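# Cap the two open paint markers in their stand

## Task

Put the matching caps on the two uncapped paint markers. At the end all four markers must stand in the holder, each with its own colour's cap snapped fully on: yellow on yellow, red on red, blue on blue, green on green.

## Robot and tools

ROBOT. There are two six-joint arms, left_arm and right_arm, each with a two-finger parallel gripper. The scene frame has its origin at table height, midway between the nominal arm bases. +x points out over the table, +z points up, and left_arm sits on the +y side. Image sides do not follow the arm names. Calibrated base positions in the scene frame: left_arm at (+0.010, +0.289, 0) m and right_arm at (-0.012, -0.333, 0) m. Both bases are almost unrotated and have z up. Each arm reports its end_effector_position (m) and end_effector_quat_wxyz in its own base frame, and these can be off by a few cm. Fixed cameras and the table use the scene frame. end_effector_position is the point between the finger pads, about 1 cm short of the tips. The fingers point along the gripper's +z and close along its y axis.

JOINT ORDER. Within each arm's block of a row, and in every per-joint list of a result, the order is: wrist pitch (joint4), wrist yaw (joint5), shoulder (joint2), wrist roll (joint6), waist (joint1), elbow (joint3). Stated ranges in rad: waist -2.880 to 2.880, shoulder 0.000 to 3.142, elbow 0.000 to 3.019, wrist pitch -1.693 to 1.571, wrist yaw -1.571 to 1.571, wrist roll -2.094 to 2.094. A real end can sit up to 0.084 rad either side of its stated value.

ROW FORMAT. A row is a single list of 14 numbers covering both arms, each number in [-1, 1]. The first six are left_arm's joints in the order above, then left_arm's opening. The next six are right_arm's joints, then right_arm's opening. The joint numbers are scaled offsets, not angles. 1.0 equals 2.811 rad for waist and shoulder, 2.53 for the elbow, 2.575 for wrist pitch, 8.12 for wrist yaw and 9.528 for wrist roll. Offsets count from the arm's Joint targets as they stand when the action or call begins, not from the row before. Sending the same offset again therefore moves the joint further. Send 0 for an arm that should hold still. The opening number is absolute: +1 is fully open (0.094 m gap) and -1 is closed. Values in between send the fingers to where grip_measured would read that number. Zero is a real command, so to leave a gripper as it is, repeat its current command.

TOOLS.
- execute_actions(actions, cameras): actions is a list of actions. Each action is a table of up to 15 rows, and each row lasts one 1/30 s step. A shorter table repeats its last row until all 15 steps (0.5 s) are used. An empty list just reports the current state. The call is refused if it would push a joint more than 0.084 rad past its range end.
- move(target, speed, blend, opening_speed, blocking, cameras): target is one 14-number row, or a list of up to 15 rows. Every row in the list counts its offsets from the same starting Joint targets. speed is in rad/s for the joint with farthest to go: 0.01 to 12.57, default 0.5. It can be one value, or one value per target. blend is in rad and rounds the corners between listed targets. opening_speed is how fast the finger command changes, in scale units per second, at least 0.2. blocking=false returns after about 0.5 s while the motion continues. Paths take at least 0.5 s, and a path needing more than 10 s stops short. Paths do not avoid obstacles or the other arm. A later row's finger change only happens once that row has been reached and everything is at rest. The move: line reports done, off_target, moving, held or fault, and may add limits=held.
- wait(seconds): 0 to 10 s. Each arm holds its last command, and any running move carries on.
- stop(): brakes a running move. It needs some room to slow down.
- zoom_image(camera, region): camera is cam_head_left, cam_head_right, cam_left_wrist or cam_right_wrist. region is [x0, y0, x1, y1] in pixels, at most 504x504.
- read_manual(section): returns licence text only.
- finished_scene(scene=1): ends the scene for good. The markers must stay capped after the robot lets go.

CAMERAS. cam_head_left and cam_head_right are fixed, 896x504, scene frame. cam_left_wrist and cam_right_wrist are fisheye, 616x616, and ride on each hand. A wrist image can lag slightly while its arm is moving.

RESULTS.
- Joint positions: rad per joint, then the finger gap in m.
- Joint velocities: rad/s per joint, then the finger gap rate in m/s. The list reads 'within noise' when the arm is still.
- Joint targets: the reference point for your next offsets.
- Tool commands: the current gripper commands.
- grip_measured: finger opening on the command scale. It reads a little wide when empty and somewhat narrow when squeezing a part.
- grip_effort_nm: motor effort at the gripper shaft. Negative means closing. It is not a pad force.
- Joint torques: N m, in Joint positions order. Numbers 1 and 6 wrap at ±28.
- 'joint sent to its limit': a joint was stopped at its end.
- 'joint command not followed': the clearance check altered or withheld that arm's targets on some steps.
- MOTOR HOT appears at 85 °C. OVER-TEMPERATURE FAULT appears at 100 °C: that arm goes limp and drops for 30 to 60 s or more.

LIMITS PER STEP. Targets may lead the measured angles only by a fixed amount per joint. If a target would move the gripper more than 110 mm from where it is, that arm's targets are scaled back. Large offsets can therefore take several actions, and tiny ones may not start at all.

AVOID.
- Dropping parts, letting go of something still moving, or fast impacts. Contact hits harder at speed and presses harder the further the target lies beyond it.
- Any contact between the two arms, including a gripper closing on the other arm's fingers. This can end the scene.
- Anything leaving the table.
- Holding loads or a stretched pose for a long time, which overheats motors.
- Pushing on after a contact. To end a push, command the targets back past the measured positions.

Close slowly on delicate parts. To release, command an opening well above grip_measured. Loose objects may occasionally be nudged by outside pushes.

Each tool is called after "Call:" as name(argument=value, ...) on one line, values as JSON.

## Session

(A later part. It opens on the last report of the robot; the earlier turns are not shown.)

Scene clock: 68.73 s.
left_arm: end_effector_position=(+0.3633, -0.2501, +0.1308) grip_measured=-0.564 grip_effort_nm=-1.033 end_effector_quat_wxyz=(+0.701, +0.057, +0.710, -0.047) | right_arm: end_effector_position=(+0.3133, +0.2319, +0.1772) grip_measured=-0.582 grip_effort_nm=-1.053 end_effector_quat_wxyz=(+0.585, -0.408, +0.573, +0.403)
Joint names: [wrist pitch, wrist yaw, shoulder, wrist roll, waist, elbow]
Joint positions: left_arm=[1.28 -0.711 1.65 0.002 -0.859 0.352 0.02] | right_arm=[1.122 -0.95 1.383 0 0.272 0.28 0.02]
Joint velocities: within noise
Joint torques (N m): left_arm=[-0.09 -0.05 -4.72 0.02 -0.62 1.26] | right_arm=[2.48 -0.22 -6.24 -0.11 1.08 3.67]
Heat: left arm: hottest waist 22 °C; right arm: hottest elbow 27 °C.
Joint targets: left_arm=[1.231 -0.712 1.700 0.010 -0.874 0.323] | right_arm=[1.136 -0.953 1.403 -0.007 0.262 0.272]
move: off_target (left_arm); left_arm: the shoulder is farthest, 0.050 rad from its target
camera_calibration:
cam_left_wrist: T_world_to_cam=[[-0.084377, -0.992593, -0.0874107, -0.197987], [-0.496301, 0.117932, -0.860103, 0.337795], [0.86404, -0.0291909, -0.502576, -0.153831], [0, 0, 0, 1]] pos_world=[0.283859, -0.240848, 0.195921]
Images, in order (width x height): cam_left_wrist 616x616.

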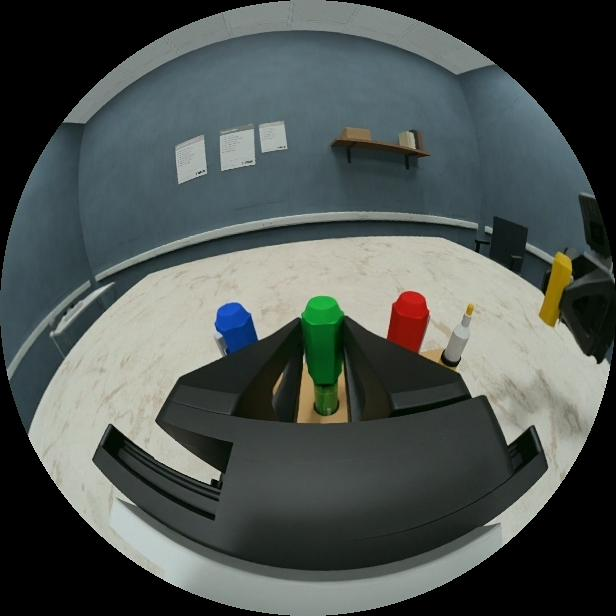

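Call:
wait(seconds=0.05, cameras=["cam_right_wrist","cam_left_wrist","cam_head_right"])

Call:
zoom_image(camera="cam_right_wrist", region=[270, 230, 350, 310])

Scene clock: 69.97 s.
left_arm: end_effector_position=(+0.3633, -0.2501, +0.1308) grip_measured=-0.564 grip_effort_nm=-1.033 end_effector_quat_wxyz=(+0.701, +0.057, +0.710, -0.047) | right_arm: end_effector_position=(+0.3133, +0.2319, +0.1772) grip_measured=-0.582 grip_effort_nm=-1.062 end_effector_quat_wxyz=(+0.585, -0.408, +0.573, +0.403)
Joint names: [wrist pitch, wrist yaw, shoulder, wrist roll, waist, elbow]
Joint positions: left_arm=[1.28 -0.711 1.65 0.002 -0.859 0.352 0.02] | right_arm=[1.122 -0.95 1.383 0 0.272 0.28 0.02]
Joint velocities: within noise
Joint torques (N m): left_arm=[-0.09 -0.05 -4.66 0.02 -0.62 1.25] | right_arm=[2.47 -0.22 -6.18 -0.11 1.08 3.7]
Heat: left arm: hottest waist 22 °C; right arm: hottest elbow 27 °C.
Joint targets: left_arm=[1.231 -0.712 1.700 0.010 -0.874 0.323] | right_arm=[1.136 -0.953 1.403 -0.007 0.262 0.272]
Tool commands: left_gripper/opening=-0.8 right_gripper/opening=-0.8
wait: 0.07 s; at rest from the start
camera_calibration:
cam_left_wrist: T_world_to_cam=[[-0.084377, -0.992593, -0.0874107, -0.197987], [-0.496301, 0.117932, -0.860103, 0.337795], [0.86404, -0.0291909, -0.502576, -0.153831], [0, 0, 0, 1]] pos_world=[0.283859, -0.240848, 0.195921]
cam_right_wrist: T_world_to_cam=[[0.950879, -0.306088, -0.0462515, -0.214984], [-0.18994, -0.458907, -0.867944, 0.334282], [0.244443, 0.834095, -0.494503, -0.0851351], [0, 0, 0, 1]] pos_world=[0.288728, 0.158611, 0.238095]
Images, in order (width x height): cam_head_right 896x504, cam_left_wrist 616x616, cam_right_wrist 616x616.

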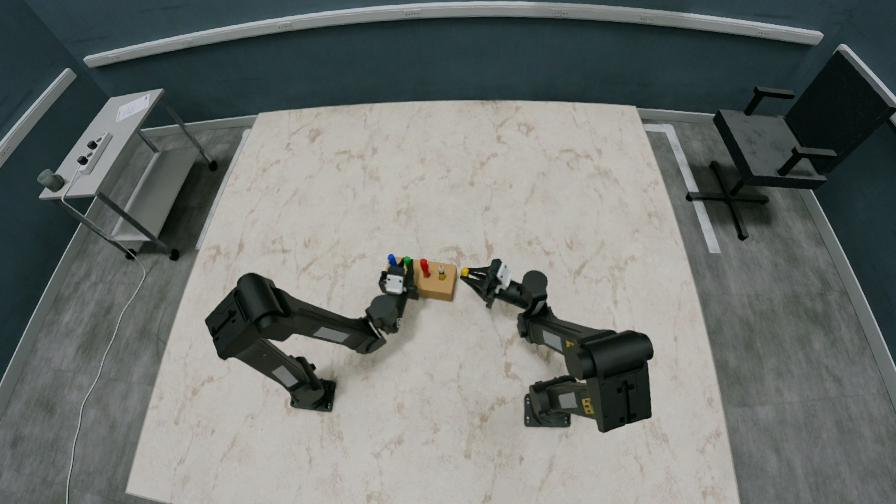

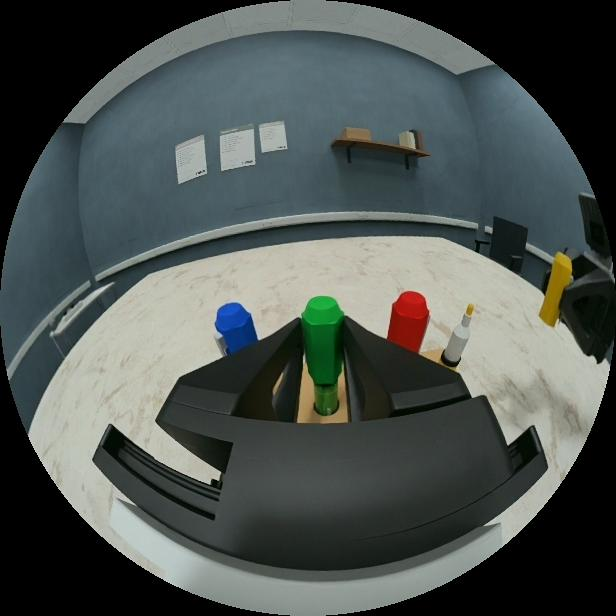

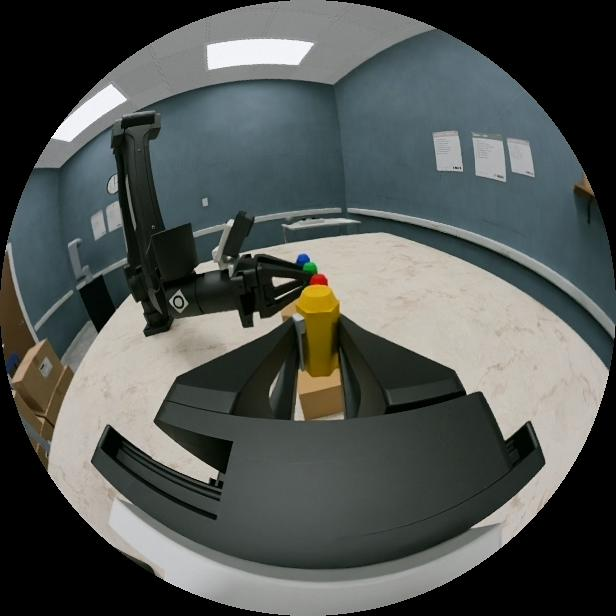

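Scaled by 6.300 from the camera's 616x616 image, which has a finer 880x880 frame.

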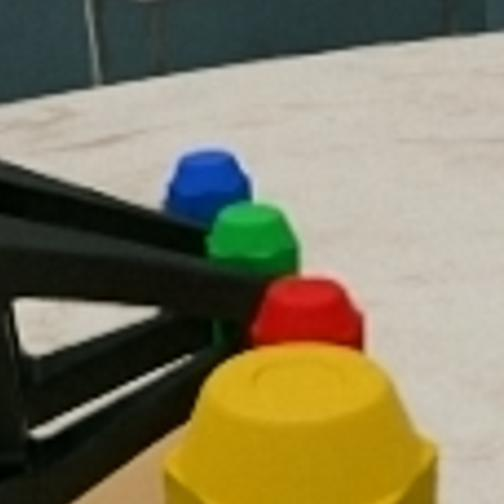

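Call:
move(target=[[0.0258,0,-0.0189,0,0,0.0147,-0.8,0,0,0,0,0,0,-0.8]], speed=0.08, cameras=["cam_left_wrist"])

Scene clock: 71.37 s.
left_arm: end_effector_position=(+0.3633, -0.2502, +0.1342) grip_measured=-0.564 grip_effort_nm=-1.033 end_effector_quat_wxyz=(+0.704, +0.054, +0.706, -0.051) | right_arm: end_effector_position=(+0.3133, +0.2319, +0.1772) grip_measured=-0.582 grip_effort_nm=-1.057 end_effector_quat_wxyz=(+0.585, -0.408, +0.573, +0.403)
Joint names: [wrist pitch, wrist yaw, shoulder, wrist roll, waist, elbow]
Joint positions: left_arm=[1.294 -0.711 1.649 0.002 -0.859 0.352 0.02] | right_arm=[1.122 -0.95 1.383 0 0.272 0.28 0.02]
Joint velocities: within noise
Joint torques (N m): left_arm=[1.83 -0.05 -8.23 0.02 -0.67 4.16] | right_arm=[2.47 -0.21 -6.18 -0.12 1.08 3.71]
Heat: left arm: hottest waist 22 °C; right arm: hottest elbow 26 °C.
Joint targets: left_arm=[1.298 -0.712 1.646 0.010 -0.874 0.360] | right_arm=[1.136 -0.953 1.403 -0.007 0.262 0.272]
move: done
camera_calibration:
cam_left_wrist: T_world_to_cam=[[-0.0835164, -0.993522, -0.07706, -0.199636], [-0.487922, 0.108196, -0.866156, 0.336035], [0.868883, -0.0347389, -0.493798, -0.15648], [0, 0, 0, 1]] pos_world=[0.283249, -0.240137, 0.198405]
Images, in order (width x height): cam_left_wrist 616x616.

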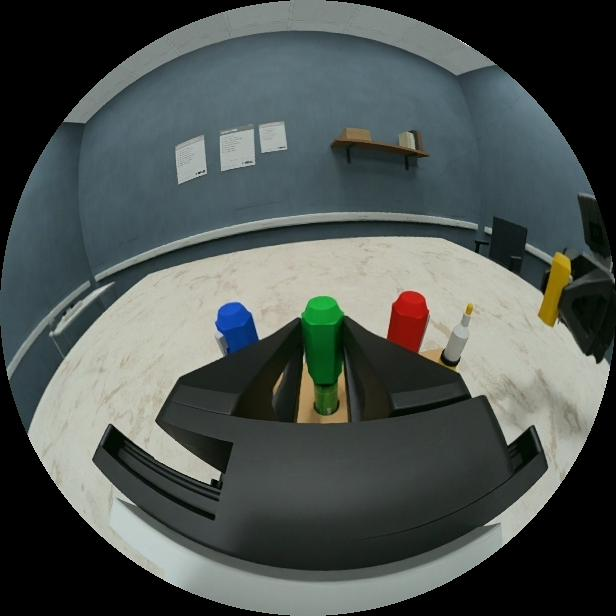

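Call:
move(target=[[0,0,0,0,0,0,-0.3,0,0,0,0,0,0,-0.8]], speed=0.3, opening_speed=0.8, cameras=["cam_left_wrist"])

Call:
zoom_image(camera="cam_left_wrist", region=[260, 280, 390, 430])

Scene clock: 73.53 s.
left_arm: end_effector_position=(+0.3632, -0.2503, +0.1343) grip_measured=-0.304 grip_effort_nm=0.144 end_effector_quat_wxyz=(+0.704, +0.054, +0.706, -0.051) | right_arm: end_effector_position=(+0.3133, +0.2319, +0.1772) grip_measured=-0.582 grip_effort_nm=-1.057 end_effector_quat_wxyz=(+0.585, -0.408, +0.573, +0.403)
Joint names: [wrist pitch, wrist yaw, shoulder, wrist roll, waist, elbow]
Joint positions: left_arm=[1.294 -0.711 1.649 0.002 -0.859 0.352 0.033] | right_arm=[1.122 -0.95 1.383 0 0.272 0.28 0.02]
Joint velocities: within noise
Joint torques (N m): left_arm=[1.8 -0.05 -8.29 0.02 -0.62 4.18] | right_arm=[2.47 -0.22 -6.24 -0.11 1.08 3.7]
Heat: left arm: hottest waist 22 °C; right arm: hottest elbow 26 °C.
Joint targets: left_arm=[1.298 -0.712 1.646 0.010 -0.874 0.360] | right_arm=[1.136 -0.953 1.403 -0.007 0.262 0.272]
move: done
camera_calibration:
cam_left_wrist: T_world_to_cam=[[-0.0838818, -0.993516, -0.0767464, -0.199701], [-0.48769, 0.108095, -0.866299, 0.335935], [0.868978, -0.0352383, -0.493595, -0.156584], [0, 0, 0, 1]] pos_world=[0.283149, -0.240236, 0.198405]
Images, in order (width x height): cam_left_wrist 616x616.

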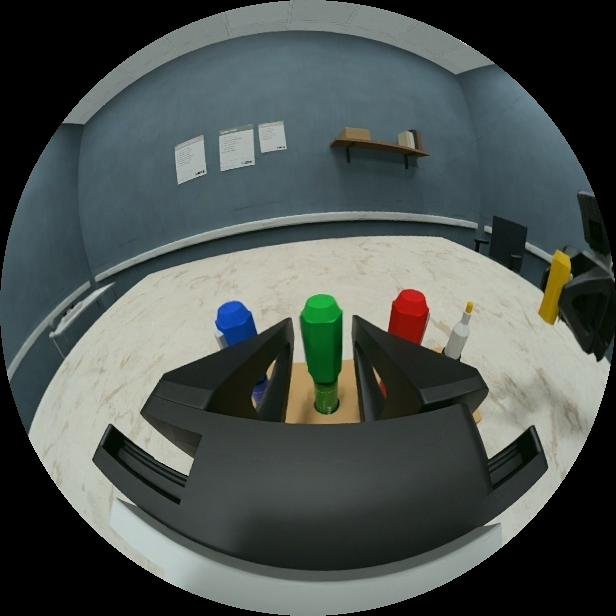

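Scaled by 3.360 from the camera's 616x616 image, which has a finer 880x880 frame.

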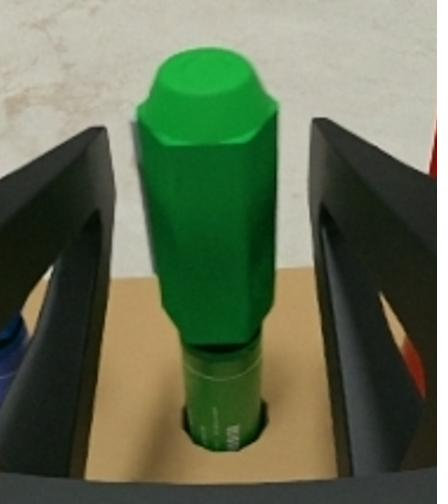

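Call:
move(target=[[0.01301,-0.004175,-0.00776,0,-0.01188,-0.01233,-0.3,0,0,0,0,0,0,-0.8],[0.01852,-0.008707,-0.01309,0,-0.02497,-0.02387,-0.3,0,0,0,0,0,0,-0.8],[0.02715,-0.01709,-0.02152,0,-0.0492,-0.04202,-0.3,0,0,0,0,0,0,-0.8]], speed=[0.15,0.2,0.3], blend=[0.01,0.01,0], cameras=["cam_left_wrist","cam_right_wrist","cam_head_left"])

Call:
zoom_image(camera="cam_left_wrist", region=[200, 280, 500, 430])

Scene clock: 74.77 s.
left_arm: end_effector_position=(+0.3104, -0.2448, +0.1347) grip_measured=-0.303 grip_effort_nm=0.139 end_effector_quat_wxyz=(+0.705, +0.053, +0.705, -0.053) | right_arm: end_effector_position=(+0.3133, +0.2319, +0.1772) grip_measured=-0.582 grip_effort_nm=-1.053 end_effector_quat_wxyz=(+0.585, -0.408, +0.573, +0.403)
Joint names: [wrist pitch, wrist yaw, shoulder, wrist roll, waist, elbow]
Joint positions: left_arm=[1.349 -0.847 1.601 0.002 -0.999 0.254 0.033] | right_arm=[1.122 -0.95 1.383 0 0.272 0.28 0.02]
Joint velocities: within noise
Joint torques (N m): left_arm=[2.28 -0.12 -7.94 0.02 -0.5 3.06] | right_arm=[2.48 -0.21 -6.18 -0.11 1.14 3.69]
Heat: left arm: hottest waist 22 °C; right arm: hottest elbow 26 °C.
Joint targets: left_arm=[1.368 -0.850 1.586 0.010 -1.012 0.253] | right_arm=[1.136 -0.953 1.403 -0.007 0.262 0.272]
move: done
camera_calibration:
cam_left_wrist: T_world_to_cam=[[-0.0863222, -0.993559, -0.073405, -0.198369], [-0.485013, 0.106269, -0.868026, 0.308966], [0.870236, -0.0393275, -0.491063, -0.112062], [0, 0, 0, 1]] pos_world=[0.23025, -0.234332, 0.1986]
cam_right_wrist: T_world_to_cam=[[0.950879, -0.306088, -0.0462515, -0.214984], [-0.18994, -0.458907, -0.867944, 0.334282], [0.244443, 0.834095, -0.494503, -0.0851351], [0, 0, 0, 1]] pos_world=[0.288728, 0.158611, 0.238095]
Images, in order (width x height): cam_head_left 896x504, cam_left_wrist 616x616, cam_right_wrist 616x616.

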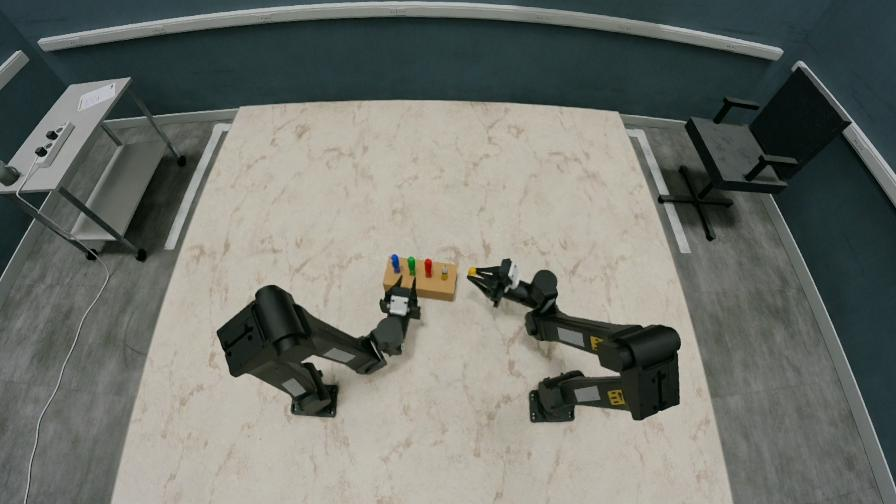

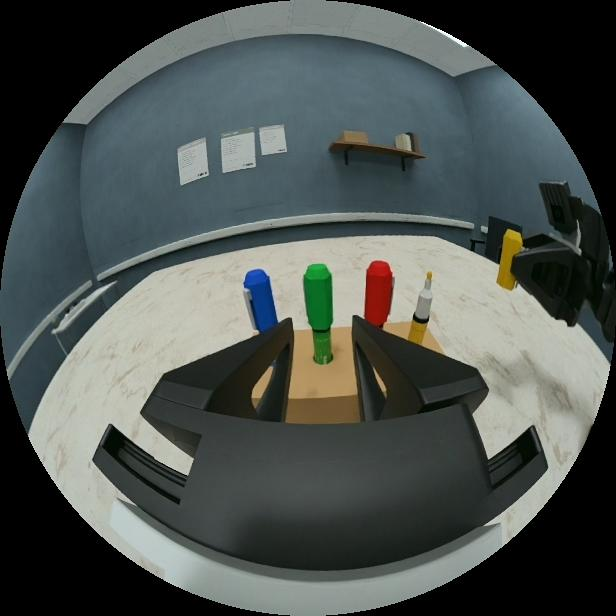

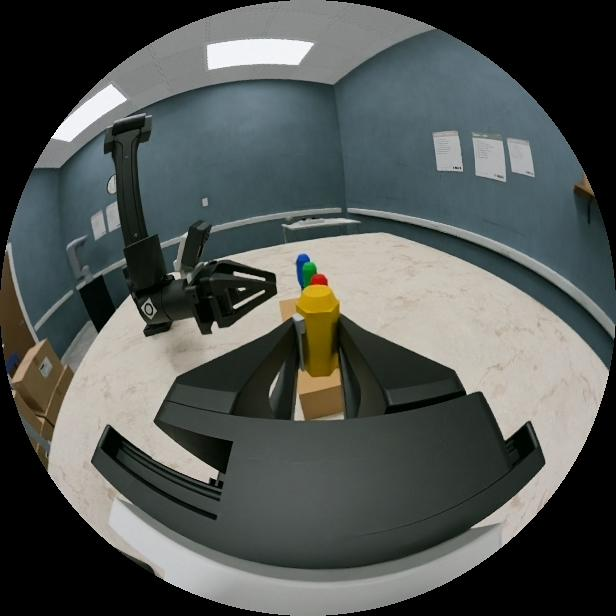

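Scaled by 1.680 from the camera's 616x616 image, which has a finer 880x880 frame.

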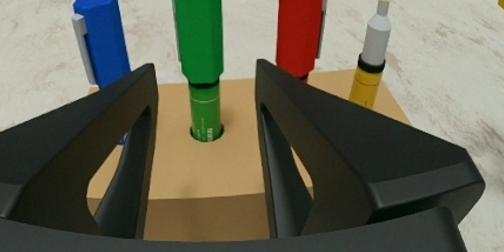

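Call:
zoom_image(camera="cam_left_wrist", region=[230, 240, 450, 380])

Scaled by 2.291 from the camera's 616x616 image, which has a finer 880x880 frame.

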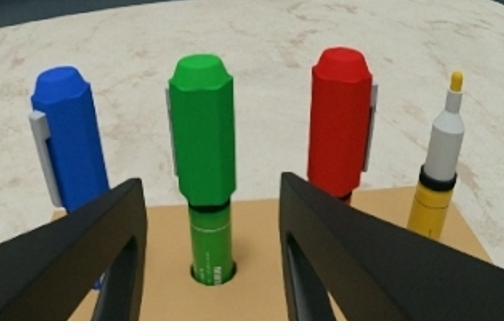

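Call:
zoom_image(camera="cam_left_wrist", region=[295, 300, 395, 370])

Call:
zoom_image(camera="cam_left_wrist", region=[380, 255, 460, 355])

Scaled by 5.040 from the camera's 616x616 image, which has a finer 880x880 frame.

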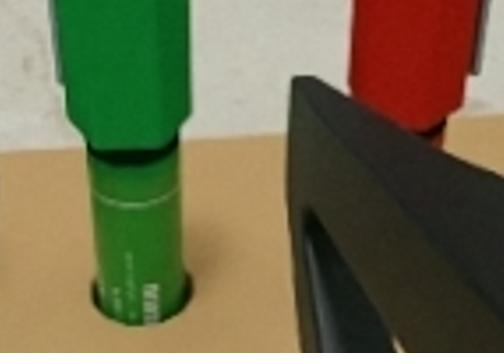

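Scaled by 5.040 from the camera's 616x616 image, which has a finer 880x880 frame.

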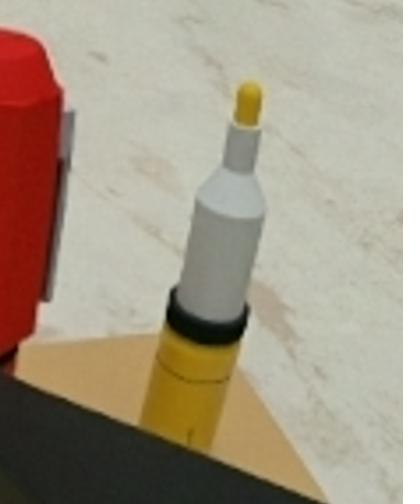

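Call:
move(target=[[-0.2873,0,-0.21007,0,0,0.05783,-0.3,-0.15612,0,-0.11384,0,0,0.04664,-0.8],[-0.35487,0.27089,-0.299,0,0.41697,0.01909,-0.3,-0.14664,0.10956,-0.09036,0,0.12594,0.06055,-0.8],[-0.35487,0.27089,-0.299,0,0.41697,0.01909,-0.3,-0.13243,0.27389,-0.05514,0,0.31484,0.08142,-0.8],[-0.35487,0.27089,-0.299,0,0.41697,0.01909,-0.3,-0.06019,0.27389,-0.00427,0,0.31484,0.04585,-0.8]], speed=[1.0,1.4,1.2,0.4], blend=[0.08,0.08,0.05,0], cameras=["all"])

Scene clock: 81.23 s.
left_arm: end_effector_position=(+0.2691, -0.1300, +0.2706) grip_measured=-0.303 grip_effort_nm=0.139 end_effector_quat_wxyz=(+0.585, +0.400, +0.583, -0.398) | right_arm: end_effector_position=(+0.2973, +0.2510, +0.1964) grip_measured=-0.583 grip_effort_nm=-1.062 end_effector_quat_wxyz=(+0.704, +0.042, +0.707, -0.050)
Joint names: [wrist pitch, wrist yaw, shoulder, wrist roll, waist, elbow]
Joint positions: left_arm=[0.459 1.346 0.753 0.002 0.147 0.296 0.033] | right_arm=[0.967 1.268 1.373 0 1.138 0.394 0.02]
Joint velocities: within noise
Joint torques (N m): left_arm=[1.14 0.13 -2.14 0.02 1.61 8.72] | right_arm=[2.15 0.13 -7.41 -0.11 2.9 4.42]
Heat: left arm: hottest waist 22 °C; right arm: hottest elbow 27 °C.
Joint targets: left_arm=[0.454 1.349 0.746 0.010 0.160 0.302] | right_arm=[0.981 1.271 1.391 -0.008 1.147 0.388]
move: done
camera_calibration:
cam_left_wrist: T_world_to_cam=[[-0.903834, -0.420867, -0.0771691, 0.217654], [-0.147119, 0.475024, -0.867588, 0.351516], [0.401796, -0.772802, -0.49126, 0.0259272], [0, 0, 0, 1]] pos_world=[0.23802, -0.0553389, 0.334504]
cam_right_wrist: T_world_to_cam=[[-0.0924094, -0.994495, -0.0494041, 0.290522], [-0.50114, 0.0893261, -0.860744, 0.310078], [0.860418, -0.0547824, -0.506635, -0.0452292], [0, 0, 0, 1]] pos_world=[0.221155, 0.258747, 0.258336]

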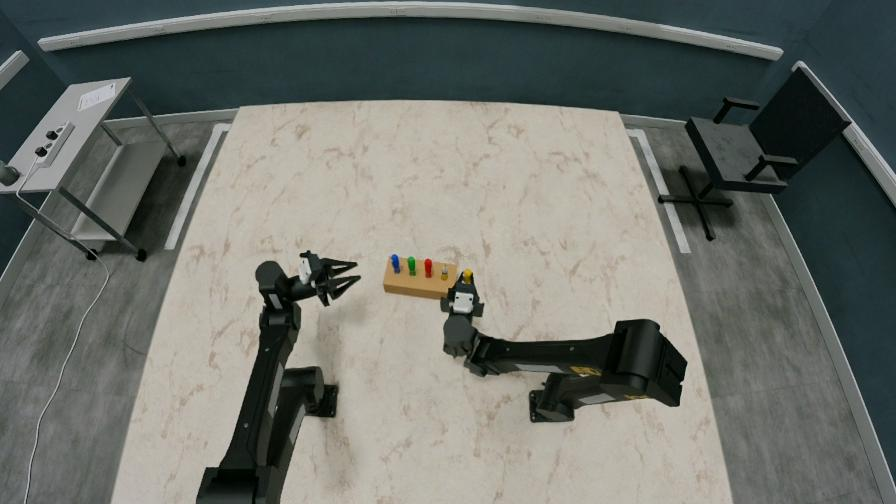

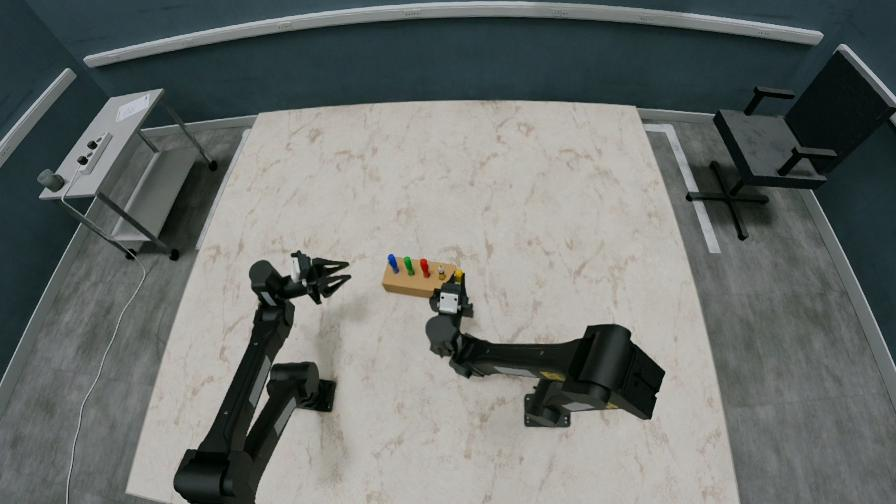

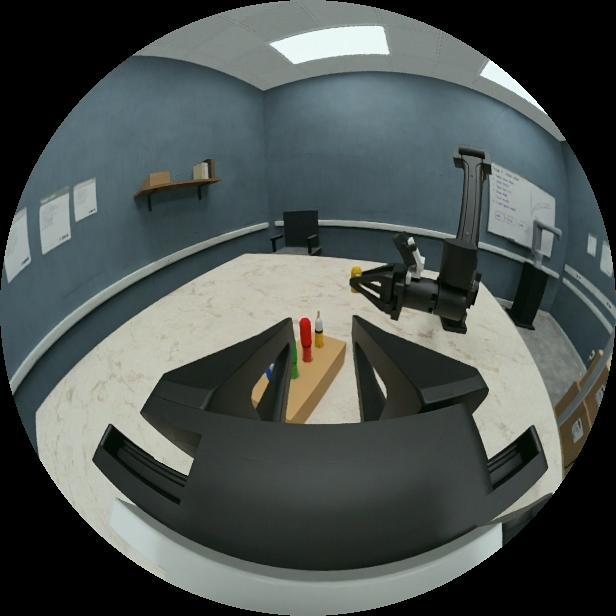

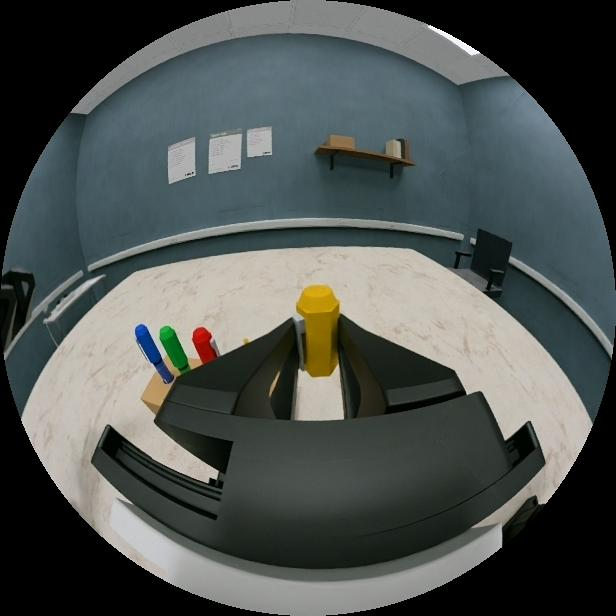

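Call:
zoom_image(camera="cam_right_wrist", region=[125, 310, 275, 410])

Call:
zoom_image(camera="cam_left_wrist", region=[280, 250, 400, 370])

Scaled by 3.360 from the camera's 616x616 image, which has a finer 880x880 frame.

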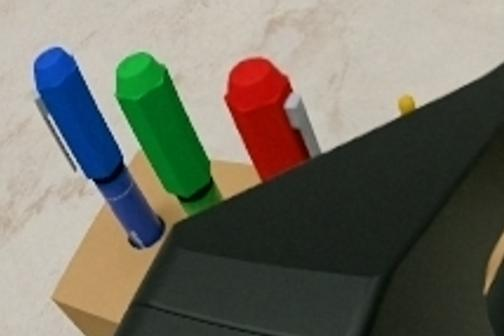

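Scaled by 4.200 from the camera's 616x616 image, which has a finer 880x880 frame.

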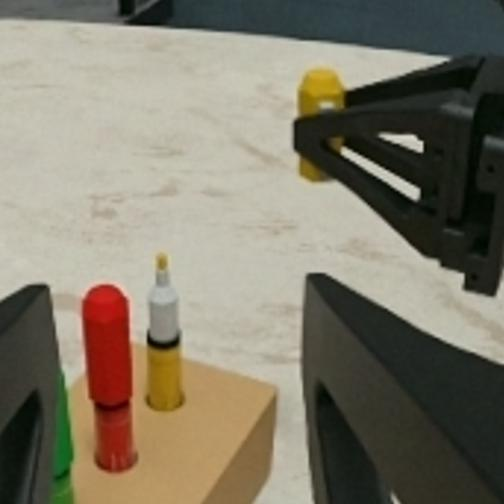

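Call:
move(target=[[0,0,0,0,0,0,-0.3,0,0,0,0,0,0.0158,-0.8],[0,0,0,0,0,0,-0.3,-0.01495,-0.00665,0.06247,0,-0.03024,0.09565,-0.8]], speed=[0.15,0.2], cameras=["cam_left_wrist","cam_right_wrist"])

Call:
zoom_image(camera="cam_right_wrist", region=[265, 340, 385, 430])

Call:
zoom_image(camera="cam_left_wrist", region=[280, 270, 360, 350])

Scene clock: 84.03 s.
left_arm: end_effector_position=(+0.2691, -0.1300, +0.2704) grip_measured=-0.303 grip_effort_nm=0.134 end_effector_quat_wxyz=(+0.585, +0.400, +0.583, -0.398) | right_arm: end_effector_position=(+0.3507, +0.3046, +0.2021) grip_measured=-0.583 grip_effort_nm=-1.062 end_effector_quat_wxyz=(+0.706, +0.055, +0.704, -0.051)
Joint names: [wrist pitch, wrist yaw, shoulder, wrist roll, waist, elbow]
Joint positions: left_arm=[0.459 1.346 0.753 0.002 0.147 0.296 0.033] | right_arm=[0.952 1.221 1.541 0 1.071 0.596 0.02]
Joint velocities: within noise
Joint torques (N m): left_arm=[1.16 0.12 -2.14 0.02 1.61 8.75] | right_arm=[1.43 -0.18 -10.4 -0.11 1.14 7.35]
Heat: left arm: hottest waist 22 °C; right arm: hottest elbow 27 °C.
Joint targets: left_arm=[0.454 1.349 0.746 0.010 0.160 0.302] | right_arm=[0.942 1.217 1.567 -0.008 1.062 0.630]
move: done
camera_calibration:
cam_left_wrist: T_world_to_cam=[[-0.903849, -0.420915, -0.0767264, 0.217457], [-0.147531, 0.474943, -0.867562, 0.351562], [0.401611, -0.772826, -0.491375, 0.0258814], [0, 0, 0, 1]] pos_world=[0.238021, -0.0554387, 0.334404]
cam_right_wrist: T_world_to_cam=[[-0.111251, -0.99154, -0.066878, 0.358387], [-0.492063, 0.113427, -0.863139, 0.327031], [0.863422, -0.0631168, -0.500518, -0.0850812], [0, 0, 0, 1]] pos_world=[0.274251, 0.312891, 0.263656]
Images, in order (width x height): cam_left_wrist 616x616, cam_right_wrist 616x616.

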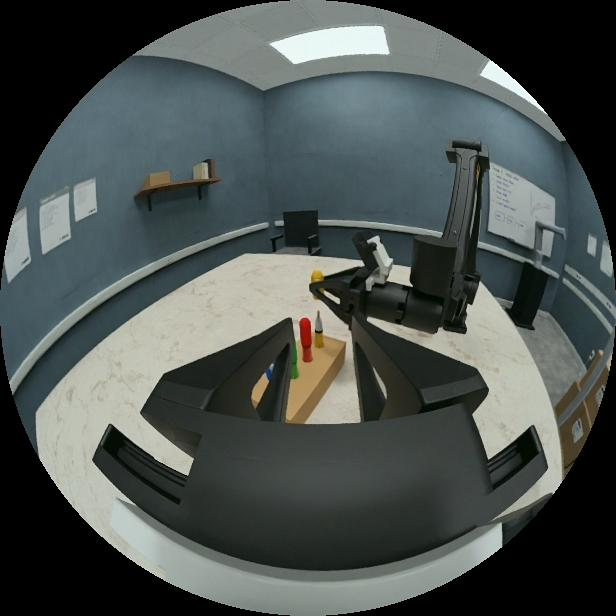

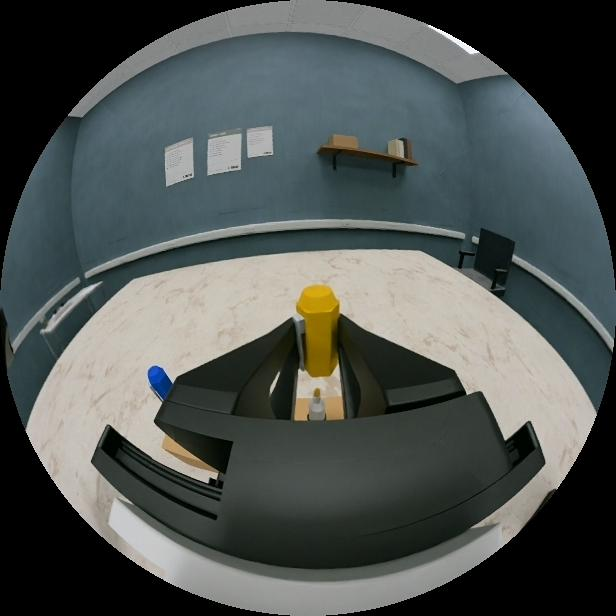

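Scaled by 4.200 from the camera's 616x616 image, which has a finer 880x880 frame.

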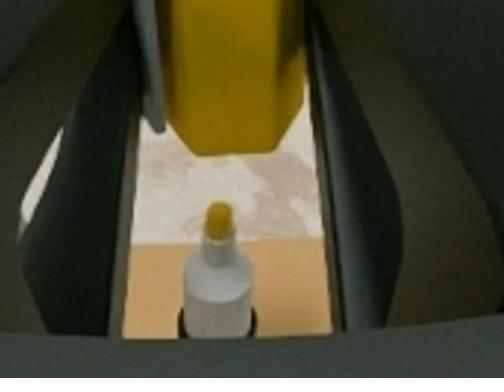

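Scaled by 6.300 from the camera's 616x616 image, which has a finer 880x880 frame.

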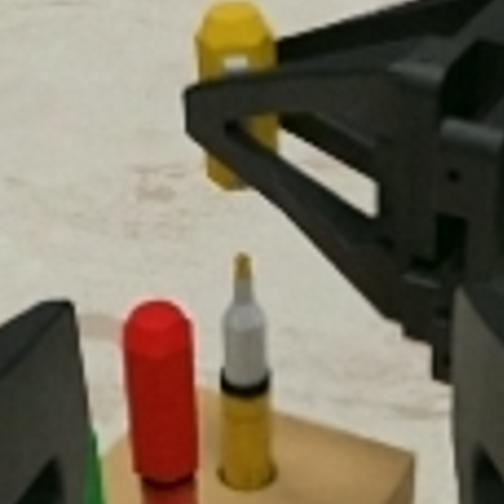

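Call:
zoom_image(camera="cam_left_wrist", region=[300, 265, 340, 305])

Call:
zoom_image(camera="cam_left_wrist", region=[300, 305, 340, 355])

Call:
zoom_image(camera="cam_right_wrist", region=[285, 275, 355, 385])

Scaled by 12.600 from the camera's 616x616 image, which has a finer 880x880 frame.

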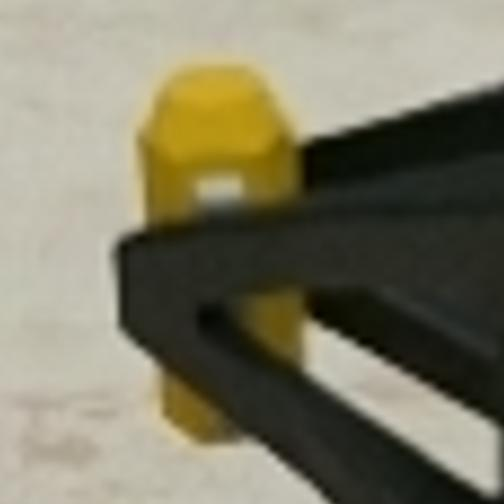

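Scaled by 10.080 from the camera's 616x616 image, which has a finer 880x880 frame.

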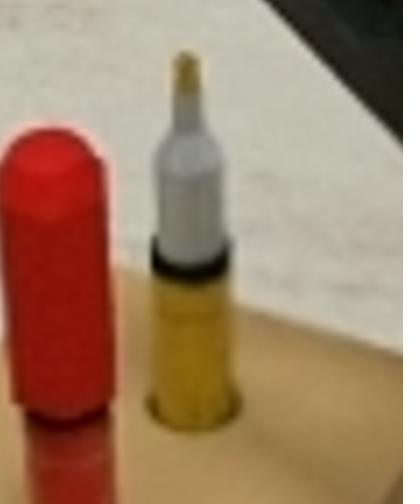

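Scaled by 4.582 from the camera's 616x616 image, which has a finer 880x880 frame.

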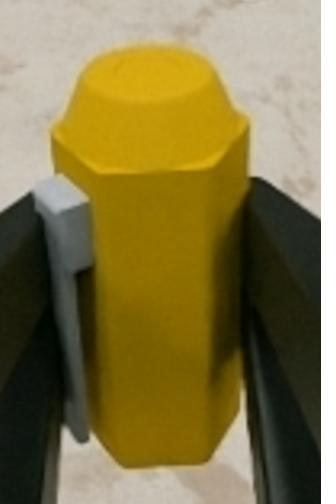

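Call:
move(target=[[0,0,0,0,0,0,-0.3,0.02097,0.001416,0.01508,0,0.0080,0.00119,-0.8]], speed=0.08, cameras=["cam_left_wrist","cam_right_wrist"])

Call:
zoom_image(camera="cam_right_wrist", region=[295, 355, 345, 420])

Call:
zoom_image(camera="cam_left_wrist", region=[300, 265, 340, 305])

Call:
zoom_image(camera="cam_left_wrist", region=[300, 300, 340, 350])

Scene clock: 87.20 s.
left_arm: end_effector_position=(+0.2691, -0.1300, +0.2704) grip_measured=-0.303 grip_effort_nm=0.134 end_effector_quat_wxyz=(+0.585, +0.400, +0.583, -0.398) | right_arm: end_effector_position=(+0.3515, +0.3088, +0.1906) grip_measured=-0.583 grip_effort_nm=-1.057 end_effector_quat_wxyz=(+0.705, +0.053, +0.705, -0.053)
Joint names: [wrist pitch, wrist yaw, shoulder, wrist roll, waist, elbow]
Joint positions: left_arm=[0.459 1.346 0.753 0.002 0.147 0.296 0.033] | right_arm=[0.983 1.225 1.583 0 1.075 0.601 0.02]
Joint velocities: within noise
Joint torques (N m): left_arm=[1.16 0.12 -2.14 0.02 1.61 8.75] | right_arm=[2.3 0.12 -10.7 -0.11 2.84 7.02]
Heat: left arm: hottest waist 22 °C; right arm: hottest elbow 27 °C.
Joint targets: left_arm=[0.454 1.349 0.746 0.010 0.160 0.302] | right_arm=[0.996 1.228 1.609 -0.008 1.084 0.633]
move: done
camera_calibration:
cam_left_wrist: T_world_to_cam=[[-0.903849, -0.420915, -0.0767264, 0.217457], [-0.147531, 0.474943, -0.867562, 0.351562], [0.401611, -0.772826, -0.491375, 0.0258814], [0, 0, 0, 1]] pos_world=[0.238021, -0.0554387, 0.334404]
cam_right_wrist: T_world_to_cam=[[-0.112219, -0.991771, -0.061624, 0.361201], [-0.494346, 0.109517, -0.862339, 0.318833], [0.861991, -0.0663071, -0.502568, -0.0894437], [0, 0, 0, 1]] pos_world=[0.275247, 0.317381, 0.252249]
Images, in order (width x height): cam_left_wrist 616x616, cam_right_wrist 616x616.

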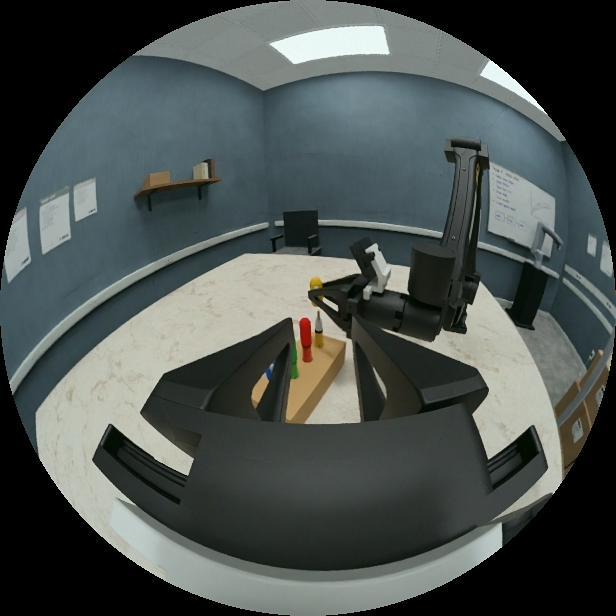

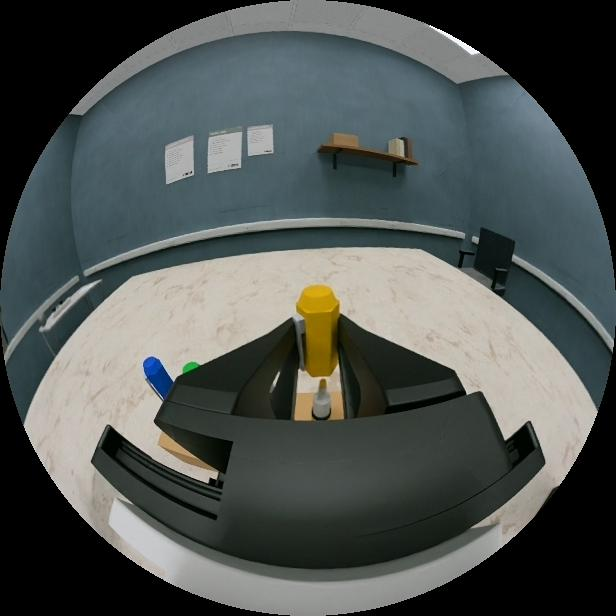

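Scaled by 7.754 from the camera's 616x616 image, which has a finer 880x880 frame.

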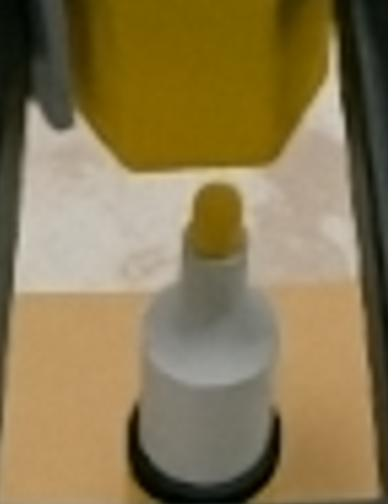

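Scaled by 12.600 from the camera's 616x616 image, which has a finer 880x880 frame.

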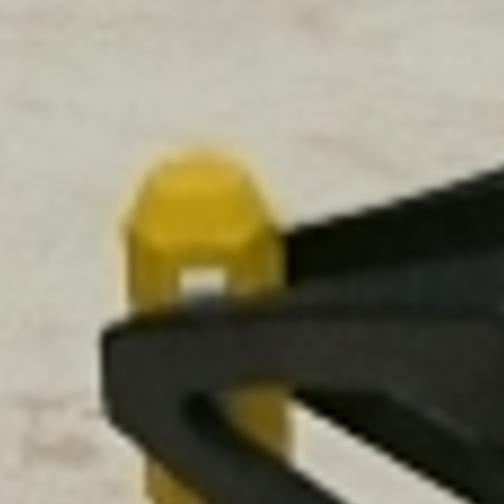

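Scaled by 10.080 from the camera's 616x616 image, which has a finer 880x880 frame.

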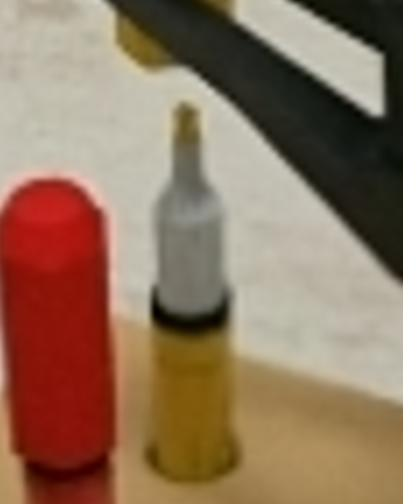

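Call:
zoom_image(camera="cam_left_wrist", region=[240, 60, 320, 160])

Call:
zoom_image(camera="cam_left_wrist", region=[240, 160, 320, 260])

Scaled by 5.040 from the camera's 616x616 image, which has a finer 880x880 frame.

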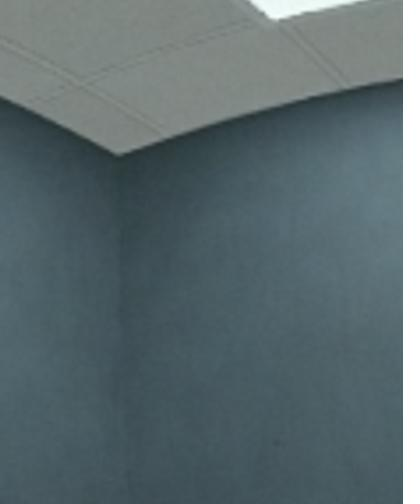

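Scaled by 5.040 from the camera's 616x616 image, which has a finer 880x880 frame.

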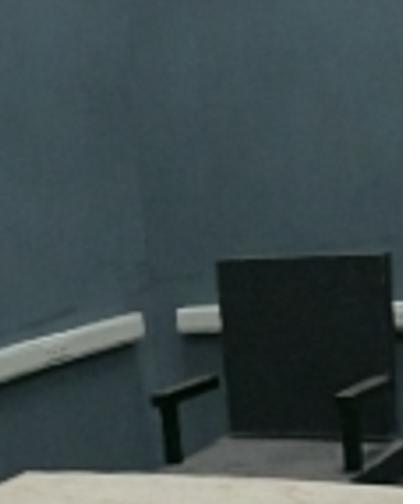

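Call:
zoom_image(camera="cam_right_wrist", region=[420, 60, 510, 160])

Call:
zoom_image(camera="cam_right_wrist", region=[420, 155, 510, 255])

Call:
zoom_image(camera="cam_right_wrist", region=[155, 115, 285, 195])

Scaled by 5.040 from the camera's 616x616 image, which has a finer 880x880 frame.

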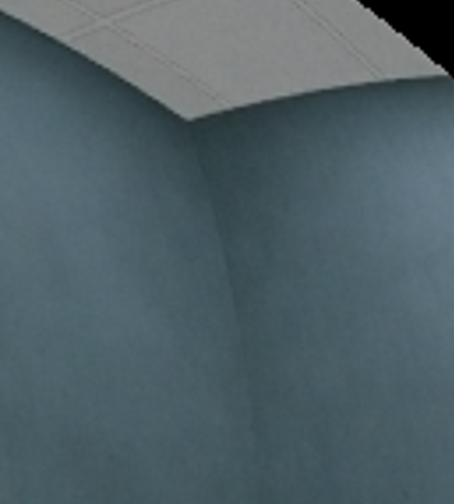

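Scaled by 5.040 from the camera's 616x616 image, which has a finer 880x880 frame.

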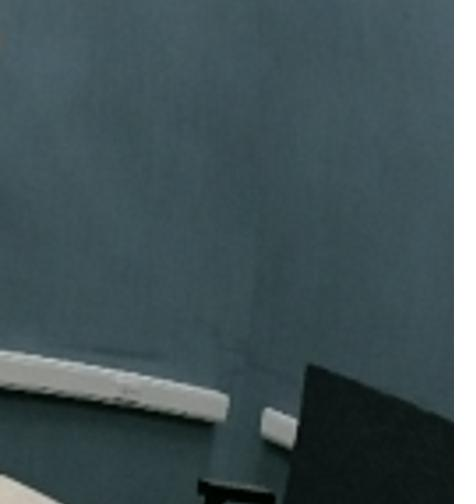

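Scaled by 3.877 from the camera's 616x616 image, which has a finer 880x880 frame.

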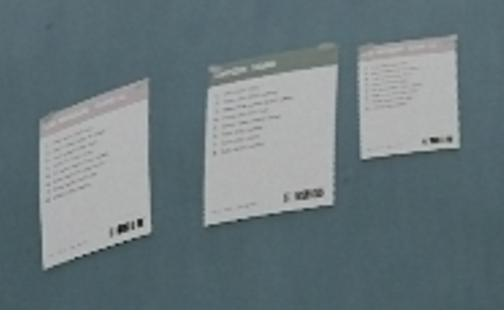

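Call:
zoom_image(camera="cam_right_wrist", region=[40, 90, 120, 270])

Call:
zoom_image(camera="cam_right_wrist", region=[310, 120, 430, 180])

Scaled by 2.800 from the camera's 616x616 image, which has a finer 880x880 frame.

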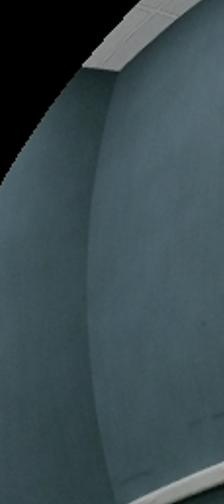

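Scaled by 4.200 from the camera's 616x616 image, which has a finer 880x880 frame.

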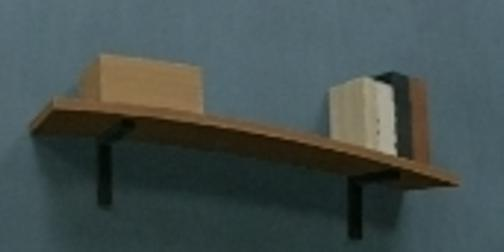

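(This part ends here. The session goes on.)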